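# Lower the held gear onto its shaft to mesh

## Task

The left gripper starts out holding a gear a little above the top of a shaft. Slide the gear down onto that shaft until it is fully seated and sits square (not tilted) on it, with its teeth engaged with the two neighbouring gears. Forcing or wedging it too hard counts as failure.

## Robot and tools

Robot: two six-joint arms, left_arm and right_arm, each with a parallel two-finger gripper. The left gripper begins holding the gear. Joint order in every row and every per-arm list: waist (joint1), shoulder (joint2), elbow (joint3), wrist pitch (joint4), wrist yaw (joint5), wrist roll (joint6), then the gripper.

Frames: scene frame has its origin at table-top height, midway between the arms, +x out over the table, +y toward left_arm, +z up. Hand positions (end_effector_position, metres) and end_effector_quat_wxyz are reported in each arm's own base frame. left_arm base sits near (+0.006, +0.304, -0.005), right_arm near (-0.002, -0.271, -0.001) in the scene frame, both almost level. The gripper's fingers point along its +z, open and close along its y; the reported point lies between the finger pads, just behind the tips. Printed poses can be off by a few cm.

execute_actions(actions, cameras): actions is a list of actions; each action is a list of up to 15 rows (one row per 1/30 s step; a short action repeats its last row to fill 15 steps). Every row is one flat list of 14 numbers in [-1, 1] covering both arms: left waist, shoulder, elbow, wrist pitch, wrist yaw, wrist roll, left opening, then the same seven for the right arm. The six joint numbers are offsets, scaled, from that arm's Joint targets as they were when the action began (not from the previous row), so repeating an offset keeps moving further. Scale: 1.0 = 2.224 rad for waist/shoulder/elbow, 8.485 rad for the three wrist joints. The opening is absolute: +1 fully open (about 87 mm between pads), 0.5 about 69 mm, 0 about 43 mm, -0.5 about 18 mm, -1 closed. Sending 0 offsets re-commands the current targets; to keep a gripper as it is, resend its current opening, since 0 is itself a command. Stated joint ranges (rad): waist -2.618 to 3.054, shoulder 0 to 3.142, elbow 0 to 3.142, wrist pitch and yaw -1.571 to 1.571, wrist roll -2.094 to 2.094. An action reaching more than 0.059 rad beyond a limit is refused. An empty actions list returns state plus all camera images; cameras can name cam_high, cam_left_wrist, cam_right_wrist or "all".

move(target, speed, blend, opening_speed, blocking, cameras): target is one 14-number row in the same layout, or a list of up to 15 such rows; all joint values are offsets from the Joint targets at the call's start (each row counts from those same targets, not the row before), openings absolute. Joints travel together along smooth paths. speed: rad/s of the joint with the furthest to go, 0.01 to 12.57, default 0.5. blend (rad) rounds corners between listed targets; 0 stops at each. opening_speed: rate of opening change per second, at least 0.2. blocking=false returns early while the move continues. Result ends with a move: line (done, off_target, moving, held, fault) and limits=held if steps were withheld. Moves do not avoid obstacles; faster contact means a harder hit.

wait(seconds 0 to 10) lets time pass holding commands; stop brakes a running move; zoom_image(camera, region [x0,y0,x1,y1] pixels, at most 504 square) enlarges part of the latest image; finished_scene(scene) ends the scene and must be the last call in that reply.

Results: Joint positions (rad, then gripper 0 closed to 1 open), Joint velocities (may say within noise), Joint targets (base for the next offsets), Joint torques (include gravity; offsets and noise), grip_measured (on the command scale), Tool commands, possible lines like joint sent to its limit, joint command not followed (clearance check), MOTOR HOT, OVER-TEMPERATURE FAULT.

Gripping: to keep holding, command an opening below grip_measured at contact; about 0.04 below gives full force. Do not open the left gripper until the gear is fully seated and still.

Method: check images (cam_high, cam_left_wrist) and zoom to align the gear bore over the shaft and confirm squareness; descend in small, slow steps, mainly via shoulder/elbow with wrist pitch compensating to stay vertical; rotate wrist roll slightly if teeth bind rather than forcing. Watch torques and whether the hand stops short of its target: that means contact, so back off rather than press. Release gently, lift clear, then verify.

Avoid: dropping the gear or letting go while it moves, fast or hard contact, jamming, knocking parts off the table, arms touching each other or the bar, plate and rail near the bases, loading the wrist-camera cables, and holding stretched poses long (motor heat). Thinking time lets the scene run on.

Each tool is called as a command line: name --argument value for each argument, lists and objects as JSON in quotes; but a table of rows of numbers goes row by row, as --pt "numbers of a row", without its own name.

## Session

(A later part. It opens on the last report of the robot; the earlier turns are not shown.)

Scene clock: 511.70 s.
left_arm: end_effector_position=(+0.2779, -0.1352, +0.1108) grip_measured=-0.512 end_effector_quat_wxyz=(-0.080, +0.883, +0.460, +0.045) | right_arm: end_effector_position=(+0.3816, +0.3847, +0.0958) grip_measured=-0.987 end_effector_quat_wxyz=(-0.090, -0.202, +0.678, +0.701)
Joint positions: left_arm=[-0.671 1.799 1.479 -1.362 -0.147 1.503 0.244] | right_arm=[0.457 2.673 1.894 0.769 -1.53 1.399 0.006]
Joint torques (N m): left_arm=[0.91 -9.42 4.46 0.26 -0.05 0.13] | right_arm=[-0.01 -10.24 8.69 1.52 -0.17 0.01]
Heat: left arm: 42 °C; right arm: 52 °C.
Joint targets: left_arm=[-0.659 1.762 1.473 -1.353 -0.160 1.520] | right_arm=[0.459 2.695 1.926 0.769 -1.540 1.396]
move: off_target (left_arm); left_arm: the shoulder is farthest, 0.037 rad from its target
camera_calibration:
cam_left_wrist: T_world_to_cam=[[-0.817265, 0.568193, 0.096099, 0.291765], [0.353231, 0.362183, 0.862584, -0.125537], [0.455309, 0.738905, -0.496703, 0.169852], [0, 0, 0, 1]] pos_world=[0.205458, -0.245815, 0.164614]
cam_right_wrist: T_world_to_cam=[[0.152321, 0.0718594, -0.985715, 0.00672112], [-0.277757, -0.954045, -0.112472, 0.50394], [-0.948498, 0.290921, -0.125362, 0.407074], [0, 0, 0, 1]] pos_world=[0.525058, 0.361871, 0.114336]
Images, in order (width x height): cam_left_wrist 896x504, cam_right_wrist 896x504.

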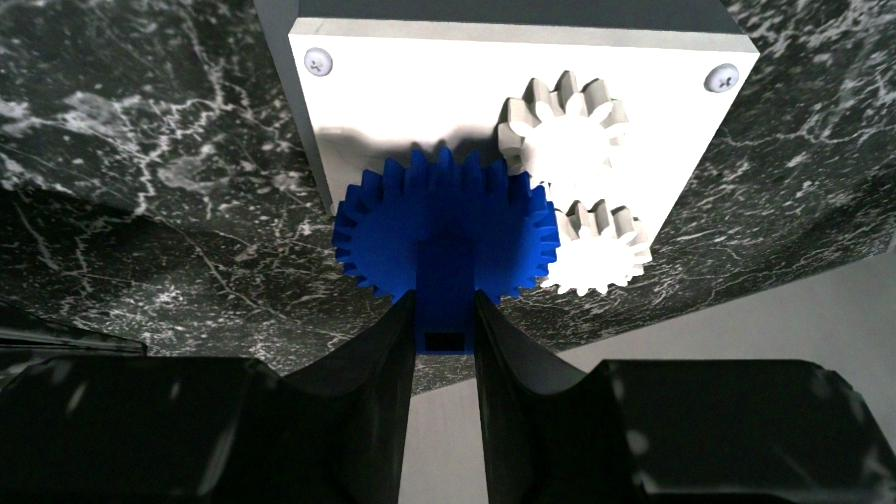

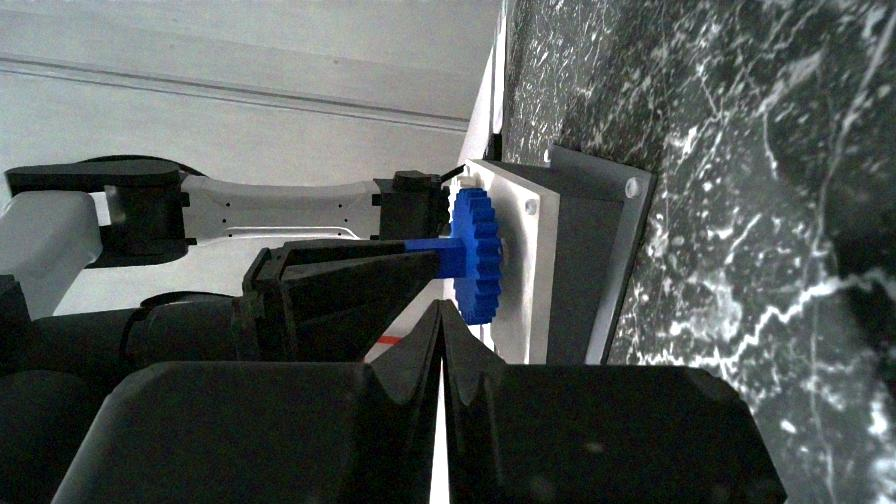

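move --target '[0,-0.001,-0.006,0.0014,0,0,-1,0,0,0,0,0,0,-1]' --speed 0.04 --cameras '["cam_right_wrist"]'

zoom_image --camera "cam_right_wrist" --region '[390, 180, 540, 330]'

Scene clock: 515.77 s.
left_arm: end_effector_position=(+0.2776, -0.1349, +0.1076) grip_measured=-0.512 end_effector_quat_wxyz=(-0.080, +0.883, +0.459, +0.044) | right_arm: end_effector_position=(+0.3816, +0.3847, +0.0958) grip_measured=-0.987 end_effector_quat_wxyz=(-0.090, -0.202, +0.678, +0.701)
Joint positions: left_arm=[-0.671 1.799 1.466 -1.35 -0.147 1.504 0.244] | right_arm=[0.457 2.673 1.894 0.769 -1.53 1.399 0.006]
Joint torques (N m): left_arm=[0.88 -9.52 4.36 0.26 -0.08 0.2] | right_arm=[-0.01 -10.22 8.69 1.52 -0.17 0]
Heat: left arm: 42 °C; right arm: 52 °C.
Joint targets: left_arm=[-0.659 1.759 1.460 -1.341 -0.160 1.520] | right_arm=[0.459 2.695 1.926 0.769 -1.540 1.396]
move: off_target (left_arm); left_arm: the shoulder is farthest, 0.039 rad from its target
camera_calibration:
cam_right_wrist: T_world_to_cam=[[0.152321, 0.0718594, -0.985715, 0.00672112], [-0.277757, -0.954045, -0.112472, 0.50394], [-0.948498, 0.290921, -0.125362, 0.407074], [0, 0, 0, 1]] pos_world=[0.525058, 0.361871, 0.114336]
Images, in order (width x height): cam_right_wrist 896x504.

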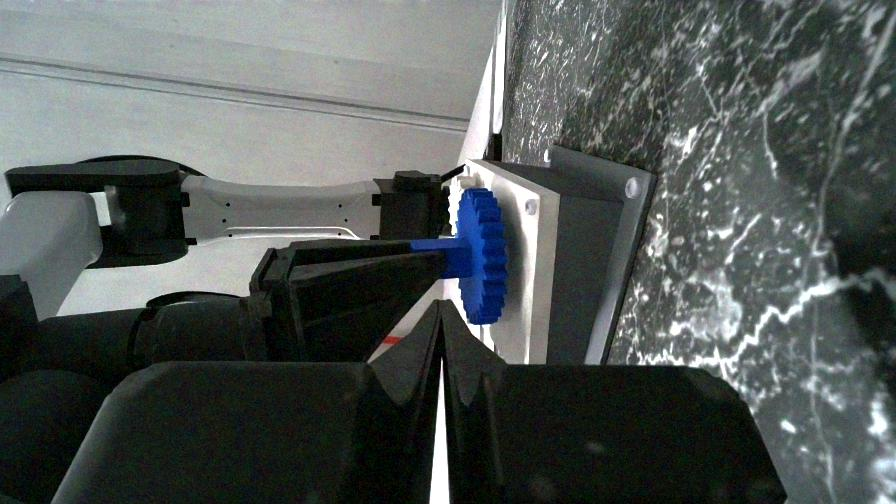

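Scaled by 3.360 from the camera's 896x504 image, which has a finer 1280x720 frame.

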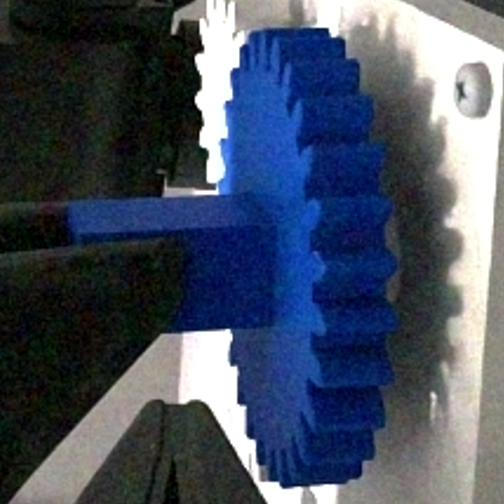

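move --target '[0,-0.0005,-0.005,0.0012,0,0,-1,0,0,0,0,0,0,-1]' --speed 0.04 --cameras '["cam_right_wrist"]'

zoom_image --camera "cam_right_wrist" --region '[390, 180, 540, 330]'

Scene clock: 519.57 s.
left_arm: end_effector_position=(+0.2773, -0.1346, +0.1049) grip_measured=-0.512 end_effector_quat_wxyz=(-0.081, +0.884, +0.459, +0.044) | right_arm: end_effector_position=(+0.3816, +0.3847, +0.0958) grip_measured=-0.987 end_effector_quat_wxyz=(-0.090, -0.202, +0.678, +0.701)
Joint positions: left_arm=[-0.671 1.799 1.455 -1.339 -0.147 1.504 0.244] | right_arm=[0.457 2.673 1.894 0.769 -1.53 1.399 0.006]
Joint torques (N m): left_arm=[0.87 -9.66 4.38 0.26 -0.07 0.15] | right_arm=[-0.02 -10.24 8.69 1.52 -0.17 0]
Heat: left arm: 42 °C; right arm: 52 °C.
Joint targets: left_arm=[-0.659 1.758 1.448 -1.331 -0.160 1.520] | right_arm=[0.459 2.695 1.926 0.769 -1.540 1.396]
move: off_target (left_arm); left_arm: the shoulder is farthest, 0.041 rad from its target
camera_calibration:
cam_right_wrist: T_world_to_cam=[[0.152321, 0.0718594, -0.985715, 0.00672112], [-0.277757, -0.954045, -0.112472, 0.50394], [-0.948498, 0.290921, -0.125362, 0.407074], [0, 0, 0, 1]] pos_world=[0.525058, 0.361871, 0.114336]
Images, in order (width x height): cam_right_wrist 896x504.

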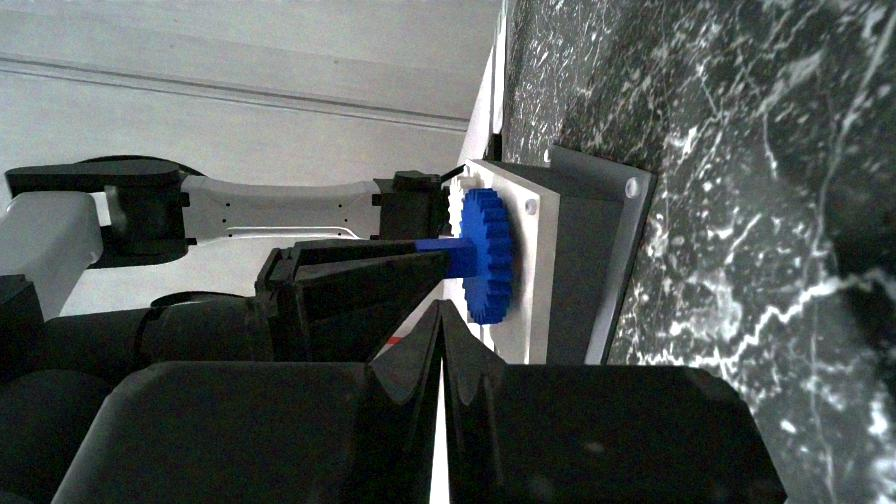

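Scaled by 3.360 from the camera's 896x504 image, which has a finer 1280x720 frame.

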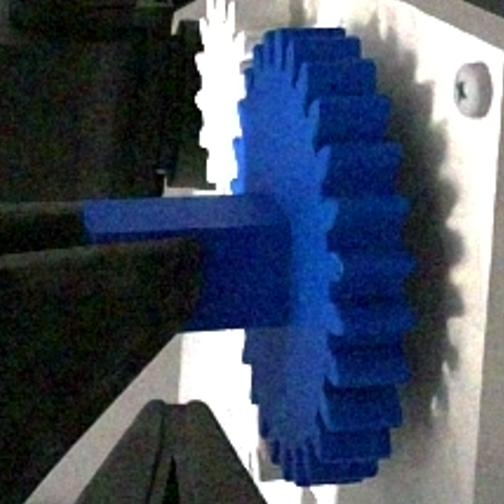

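move --target '[0,-0.0003,-0.004,0.001,0,0,-1,0,0,0,0,0,0,-1]' --speed 0.04

move --target '[0,-0.0003,-0.003,0.0008,0,0,-1,0,0,0,0,0,0,-1]' --speed 0.04 --cameras '["cam_right_wrist"]'

zoom_image --camera "cam_right_wrist" --region '[390, 180, 540, 330]'

Scene clock: 527.17 s.
left_arm: end_effector_position=(+0.2774, -0.1344, +0.1028) grip_measured=-0.512 end_effector_quat_wxyz=(-0.081, +0.884, +0.459, +0.045) | right_arm: end_effector_position=(+0.3816, +0.3847, +0.0958) grip_measured=-0.987 end_effector_quat_wxyz=(-0.090, -0.202, +0.678, +0.701)
Joint positions: left_arm=[-0.671 1.799 1.447 -1.33 -0.148 1.505 0.244] | right_arm=[0.457 2.673 1.894 0.769 -1.53 1.399 0.006]
Joint torques (N m): left_arm=[0.95 -9.69 4.45 0.27 -0.06 0.16] | right_arm=[0.01 -10.24 8.69 1.52 -0.17 0.01]
Heat: left arm: 42 °C; right arm: 53 °C.
Joint targets: left_arm=[-0.659 1.758 1.440 -1.323 -0.160 1.520] | right_arm=[0.459 2.695 1.926 0.769 -1.540 1.396]
move: off_target (left_arm); left_arm: the shoulder is farthest, 0.042 rad from its target

Scene clock: 527.87 s.
left_arm: end_effector_position=(+0.2773, -0.1343, +0.1015) grip_measured=-0.512 end_effector_quat_wxyz=(-0.081, +0.884, +0.459, +0.045) | right_arm: end_effector_position=(+0.3816, +0.3847, +0.0958) grip_measured=-0.987 end_effector_quat_wxyz=(-0.090, -0.202, +0.678, +0.701)
Joint positions: left_arm=[-0.671 1.799 1.442 -1.325 -0.149 1.505 0.244] | right_arm=[0.457 2.673 1.894 0.769 -1.53 1.399 0.006]
Joint torques (N m): left_arm=[0.95 -9.7 4.29 0.25 -0.05 0.14] | right_arm=[-0.01 -10.22 8.69 1.52 -0.17 0.01]
Heat: left arm: 42 °C; right arm: 53 °C.
Joint targets: left_arm=[-0.659 1.757 1.433 -1.316 -0.160 1.520] | right_arm=[0.459 2.695 1.926 0.769 -1.540 1.396]
move: off_target (left_arm); left_arm: the shoulder is farthest, 0.042 rad from its target
camera_calibration:
cam_right_wrist: T_world_to_cam=[[0.152321, 0.0718594, -0.985715, 0.00672112], [-0.277757, -0.954045, -0.112472, 0.50394], [-0.948498, 0.290921, -0.125362, 0.407074], [0, 0, 0, 1]] pos_world=[0.525058, 0.361871, 0.114336]
Images, in order (width x height): cam_right_wrist 896x504.

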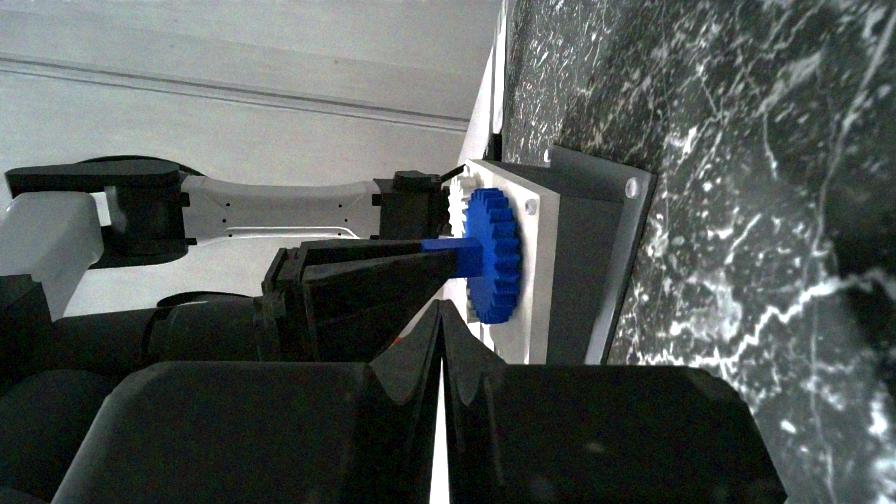

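Scaled by 3.360 from the camera's 896x504 image, which has a finer 1280x720 frame.

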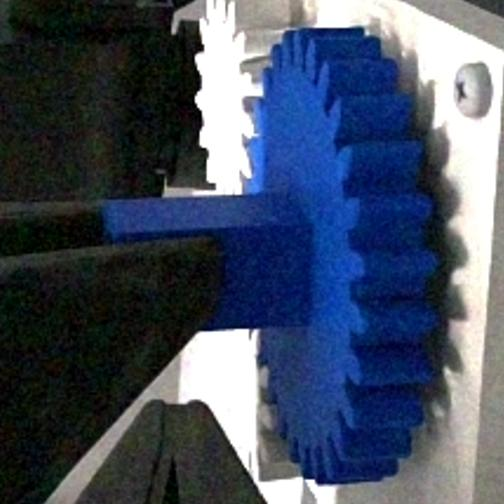

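move --target '[0,-0.0002,-0.003,0.0008,0,0,-1,0,0,0,0,0,0,-1]' --speed 0.03

move --target '[0,-0.0002,-0.003,0.0008,0,0,-1,0,0,0,0,0,0,-1]' --speed 0.03 --cameras '["cam_right_wrist"]'

zoom_image --camera "cam_right_wrist" --region '[390, 180, 540, 330]'

Scene clock: 534.37 s.
left_arm: end_effector_position=(+0.2772, -0.1341, +0.1015) grip_measured=-0.512 end_effector_quat_wxyz=(-0.079, +0.884, +0.459, +0.046) | right_arm: end_effector_position=(+0.3816, +0.3847, +0.0958) grip_measured=-0.987 end_effector_quat_wxyz=(-0.090, -0.202, +0.678, +0.701)
Joint positions: left_arm=[-0.671 1.794 1.436 -1.319 -0.149 1.505 0.244] | right_arm=[0.457 2.673 1.894 0.769 -1.53 1.399 0.006]
Joint torques (N m): left_arm=[0.94 -9.35 4.23 0.28 -0.04 0.14] | right_arm=[-0.01 -10.24 8.68 1.52 -0.17 0]
Heat: left arm: 42 °C; right arm: 53 °C.
Joint targets: left_arm=[-0.659 1.756 1.426 -1.309 -0.160 1.520] | right_arm=[0.459 2.695 1.926 0.769 -1.540 1.396]
move: off_target (left_arm); left_arm: the shoulder is farthest, 0.037 rad from its target

Scene clock: 535.07 s.
left_arm: end_effector_position=(+0.2772, -0.1341, +0.1014) grip_measured=-0.512 end_effector_quat_wxyz=(-0.077, +0.884, +0.459, +0.047) | right_arm: end_effector_position=(+0.3816, +0.3847, +0.0958) grip_measured=-0.987 end_effector_quat_wxyz=(-0.090, -0.202, +0.678, +0.701)
Joint positions: left_arm=[-0.671 1.79 1.431 -1.314 -0.149 1.505 0.244] | right_arm=[0.457 2.673 1.894 0.769 -1.53 1.399 0.006]
Joint torques (N m): left_arm=[0.91 -9.09 4.1 0.3 -0.05 0.17] | right_arm=[-0.01 -10.22 8.68 1.52 -0.17 0]
Heat: left arm: 42 °C; right arm: 53 °C.
Joint targets: left_arm=[-0.659 1.756 1.420 -1.302 -0.160 1.520] | right_arm=[0.459 2.695 1.926 0.769 -1.540 1.396]
move: done
camera_calibration:
cam_right_wrist: T_world_to_cam=[[0.152321, 0.0718594, -0.985715, 0.00672112], [-0.277757, -0.954045, -0.112472, 0.50394], [-0.948498, 0.290921, -0.125362, 0.407074], [0, 0, 0, 1]] pos_world=[0.525058, 0.361871, 0.114336]
Images, in order (width x height): cam_right_wrist 896x504.

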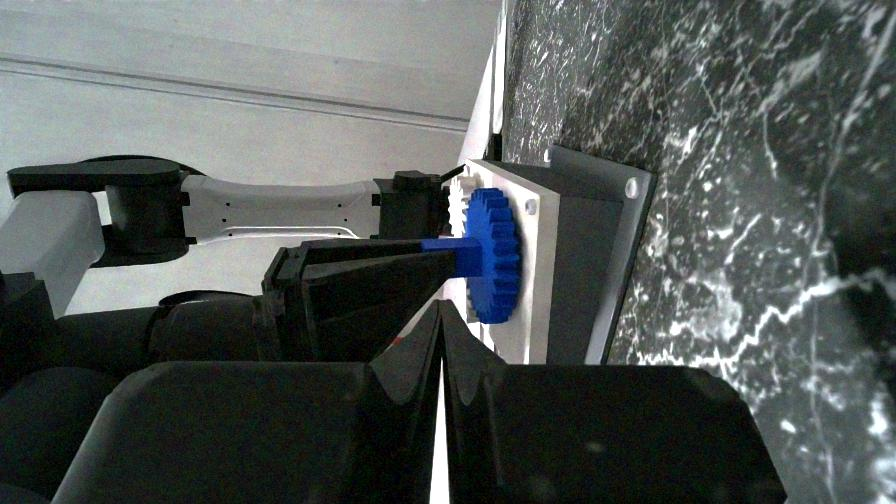

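Scaled by 3.360 from the camera's 896x504 image, which has a finer 1280x720 frame.

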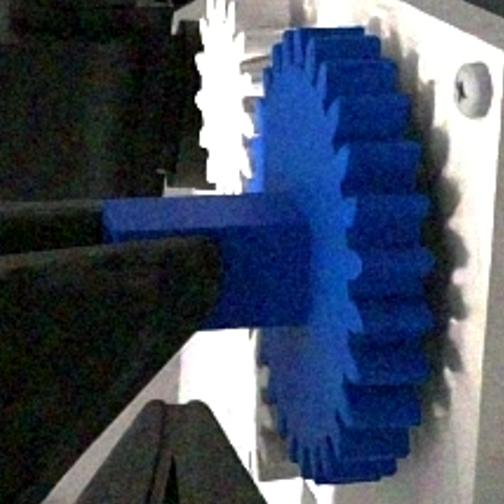

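move --target '[0,0.0055,0.0055,-0.0013,0,0,-1,0,0,0,0,0,0,-1]' --speed 0.04

move --target '[0,0,0,0,0,0,-0.2,0,0,0,0,0,0,-1]' --opening_speed 0.3 --cameras '["cam_right_wrist","cam_left_wrist"]'

zoom_image --camera "cam_right_wrist" --region '[390, 180, 540, 330]'

Scene clock: 548.77 s.
left_arm: end_effector_position=(+0.2772, -0.1341, +0.1014) grip_measured=-0.512 end_effector_quat_wxyz=(-0.077, +0.884, +0.459, +0.047) | right_arm: end_effector_position=(+0.3816, +0.3847, +0.0958) grip_measured=-0.987 end_effector_quat_wxyz=(-0.090, -0.202, +0.678, +0.701)
Joint positions: left_arm=[-0.671 1.79 1.431 -1.314 -0.149 1.505 0.244] | right_arm=[0.457 2.673 1.894 0.769 -1.53 1.399 0.006]
Joint torques (N m): left_arm=[0.84 -8.12 5 0.21 -0.02 0.13] | right_arm=[-0.02 -10.24 8.69 1.52 -0.17 0]
Heat: left arm: 43 °C; right arm: 53 °C.
Joint targets: left_arm=[-0.659 1.768 1.432 -1.313 -0.160 1.520] | right_arm=[0.459 2.695 1.926 0.769 -1.540 1.396]
move: done

Scene clock: 551.63 s.
left_arm: end_effector_position=(+0.2772, -0.1341, +0.1014) grip_measured=-0.200 end_effector_quat_wxyz=(-0.077, +0.884, +0.459, +0.047) | right_arm: end_effector_position=(+0.3816, +0.3847, +0.0958) grip_measured=-0.987 end_effector_quat_wxyz=(-0.090, -0.202, +0.678, +0.701)
Joint positions: left_arm=[-0.671 1.79 1.431 -1.314 -0.149 1.505 0.4] | right_arm=[0.457 2.673 1.894 0.769 -1.53 1.399 0.006]
Joint torques (N m): left_arm=[0.94 -8.14 5.01 0.19 -0.03 0.16] | right_arm=[-0.01 -10.22 8.69 1.52 -0.17 0]
Heat: left arm: 43 °C; right arm: 53 °C.
Joint targets: left_arm=[-0.659 1.768 1.432 -1.313 -0.160 1.520] | right_arm=[0.459 2.695 1.926 0.769 -1.540 1.396]
move: done
camera_calibration:
cam_left_wrist: T_world_to_cam=[[-0.816963, 0.569952, 0.0878999, 0.292502], [0.34709, 0.364233, 0.864212, -0.115805], [0.460543, 0.736539, -0.495389, 0.162782], [0, 0, 0, 1]] pos_world=[0.20419, -0.244427, 0.15501]
cam_right_wrist: T_world_to_cam=[[0.152321, 0.0718594, -0.985715, 0.00672112], [-0.277757, -0.954045, -0.112472, 0.50394], [-0.948498, 0.290921, -0.125362, 0.407074], [0, 0, 0, 1]] pos_world=[0.525058, 0.361871, 0.114336]
Images, in order (width x height): cam_left_wrist 896x504, cam_right_wrist 896x504.

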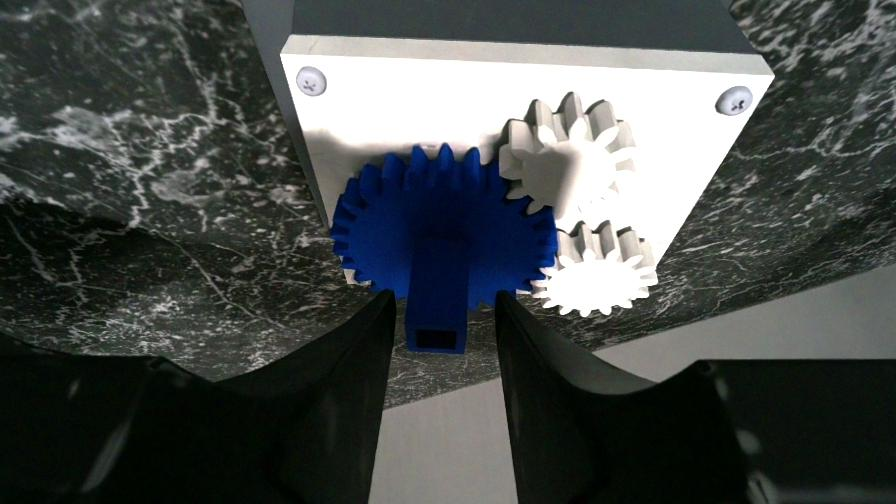

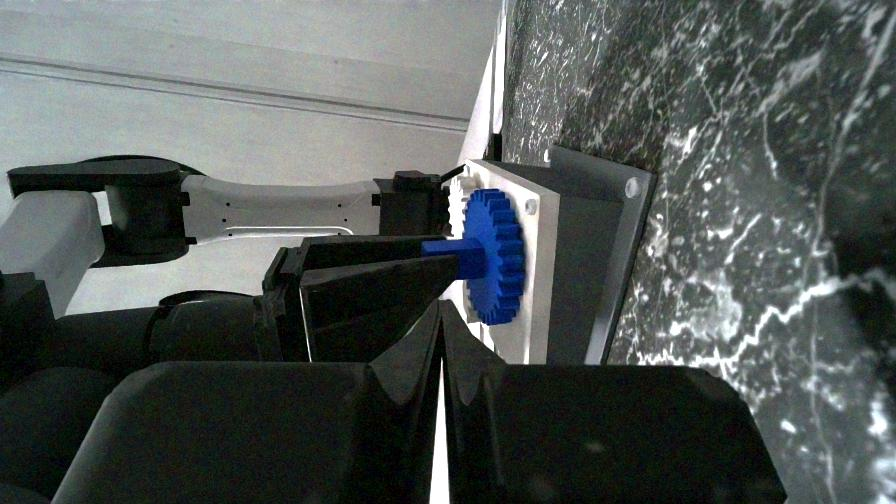

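Scaled by 3.360 from the camera's 896x504 image, which has a finer 1280x720 frame.

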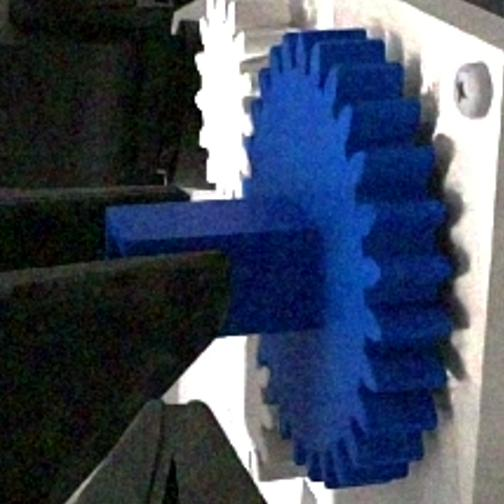

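move --target '[-0.0088,0.0076,0.09,-0.0216,0,0,-0.1,0,0,0,0,0,0,-1]' --speed 0.15 --opening_speed 0.3 --cameras '["cam_right_wrist","cam_left_wrist"]'

zoom_image --camera "cam_right_wrist" --region '[390, 180, 540, 330]'

Scene clock: 559.07 s.
left_arm: end_effector_position=(+0.2817, -0.1385, +0.1465) grip_measured=-0.100 end_effector_quat_wxyz=(-0.068, +0.884, +0.459, +0.052) | right_arm: end_effector_position=(+0.3816, +0.3847, +0.0958) grip_measured=-0.987 end_effector_quat_wxyz=(-0.090, -0.202, +0.678, +0.701)
Joint positions: left_arm=[-0.673 1.79 1.612 -1.475 -0.149 1.505 0.45] | right_arm=[0.457 2.673 1.894 0.769 -1.53 1.399 0.006]
Joint torques (N m): left_arm=[-0.7 -6.87 6.64 0.03 -0.04 0.14] | right_arm=[-0.01 -10.22 8.68 1.52 -0.17 0]
Heat: left arm: 43 °C; right arm: 53 °C.
Joint targets: left_arm=[-0.678 1.785 1.632 -1.497 -0.160 1.520] | right_arm=[0.459 2.695 1.926 0.769 -1.540 1.396]
move: done
camera_calibration:
cam_left_wrist: T_world_to_cam=[[-0.816927, 0.572755, 0.0676916, 0.298082], [0.334127, 0.374339, 0.865003, -0.149736], [0.470095, 0.729262, -0.49718, 0.182921], [0, 0, 0, 1]] pos_world=[0.207552, -0.248073, 0.200289]
cam_right_wrist: T_world_to_cam=[[0.152321, 0.0718594, -0.985715, 0.00672112], [-0.277757, -0.954045, -0.112472, 0.50394], [-0.948498, 0.290921, -0.125362, 0.407074], [0, 0, 0, 1]] pos_world=[0.525058, 0.361871, 0.114336]
Images, in order (width x height): cam_left_wrist 896x504, cam_right_wrist 896x504.

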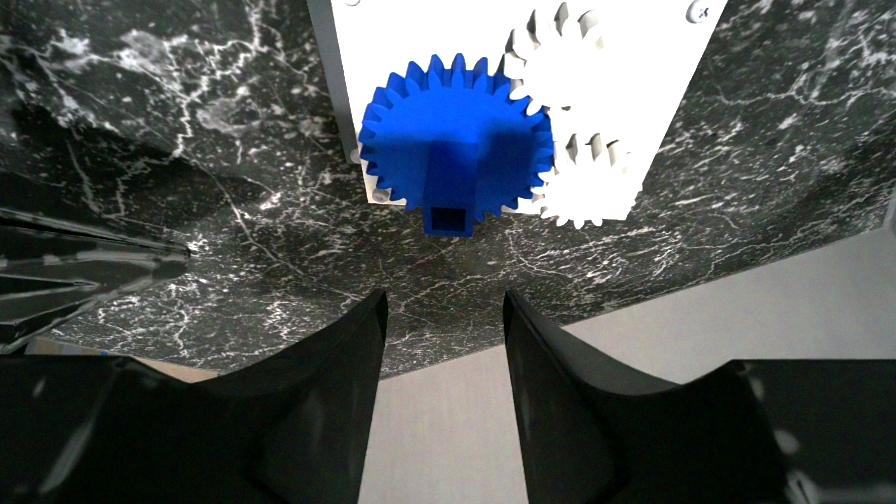

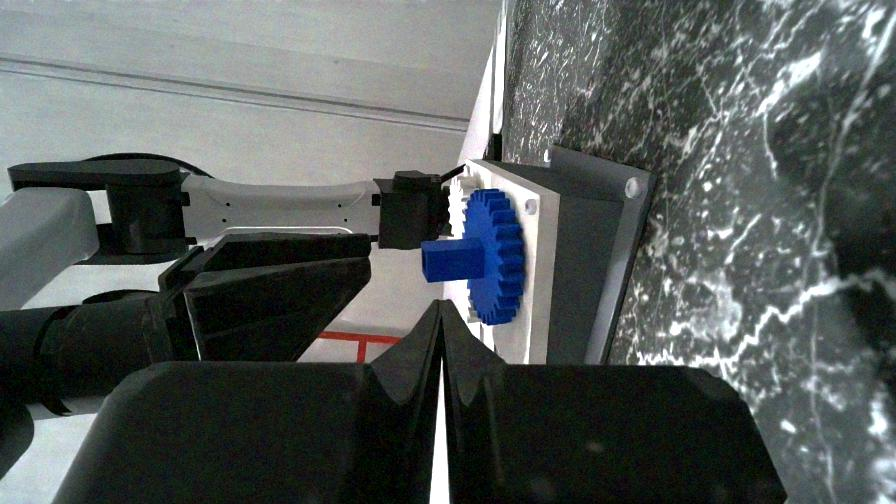

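Scaled by 3.360 from the camera's 896x504 image, which has a finer 1280x720 frame.

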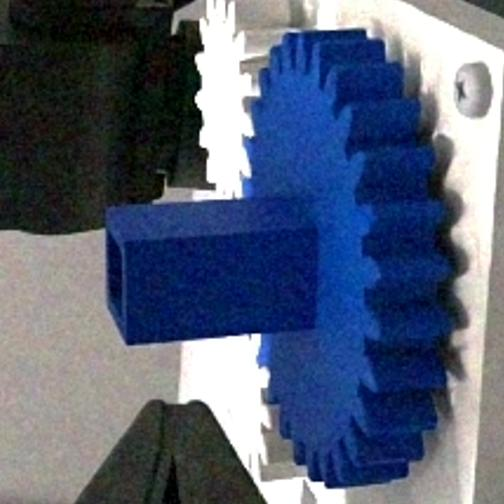

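finished_scene --scene 1

The scene is finished: the task was done.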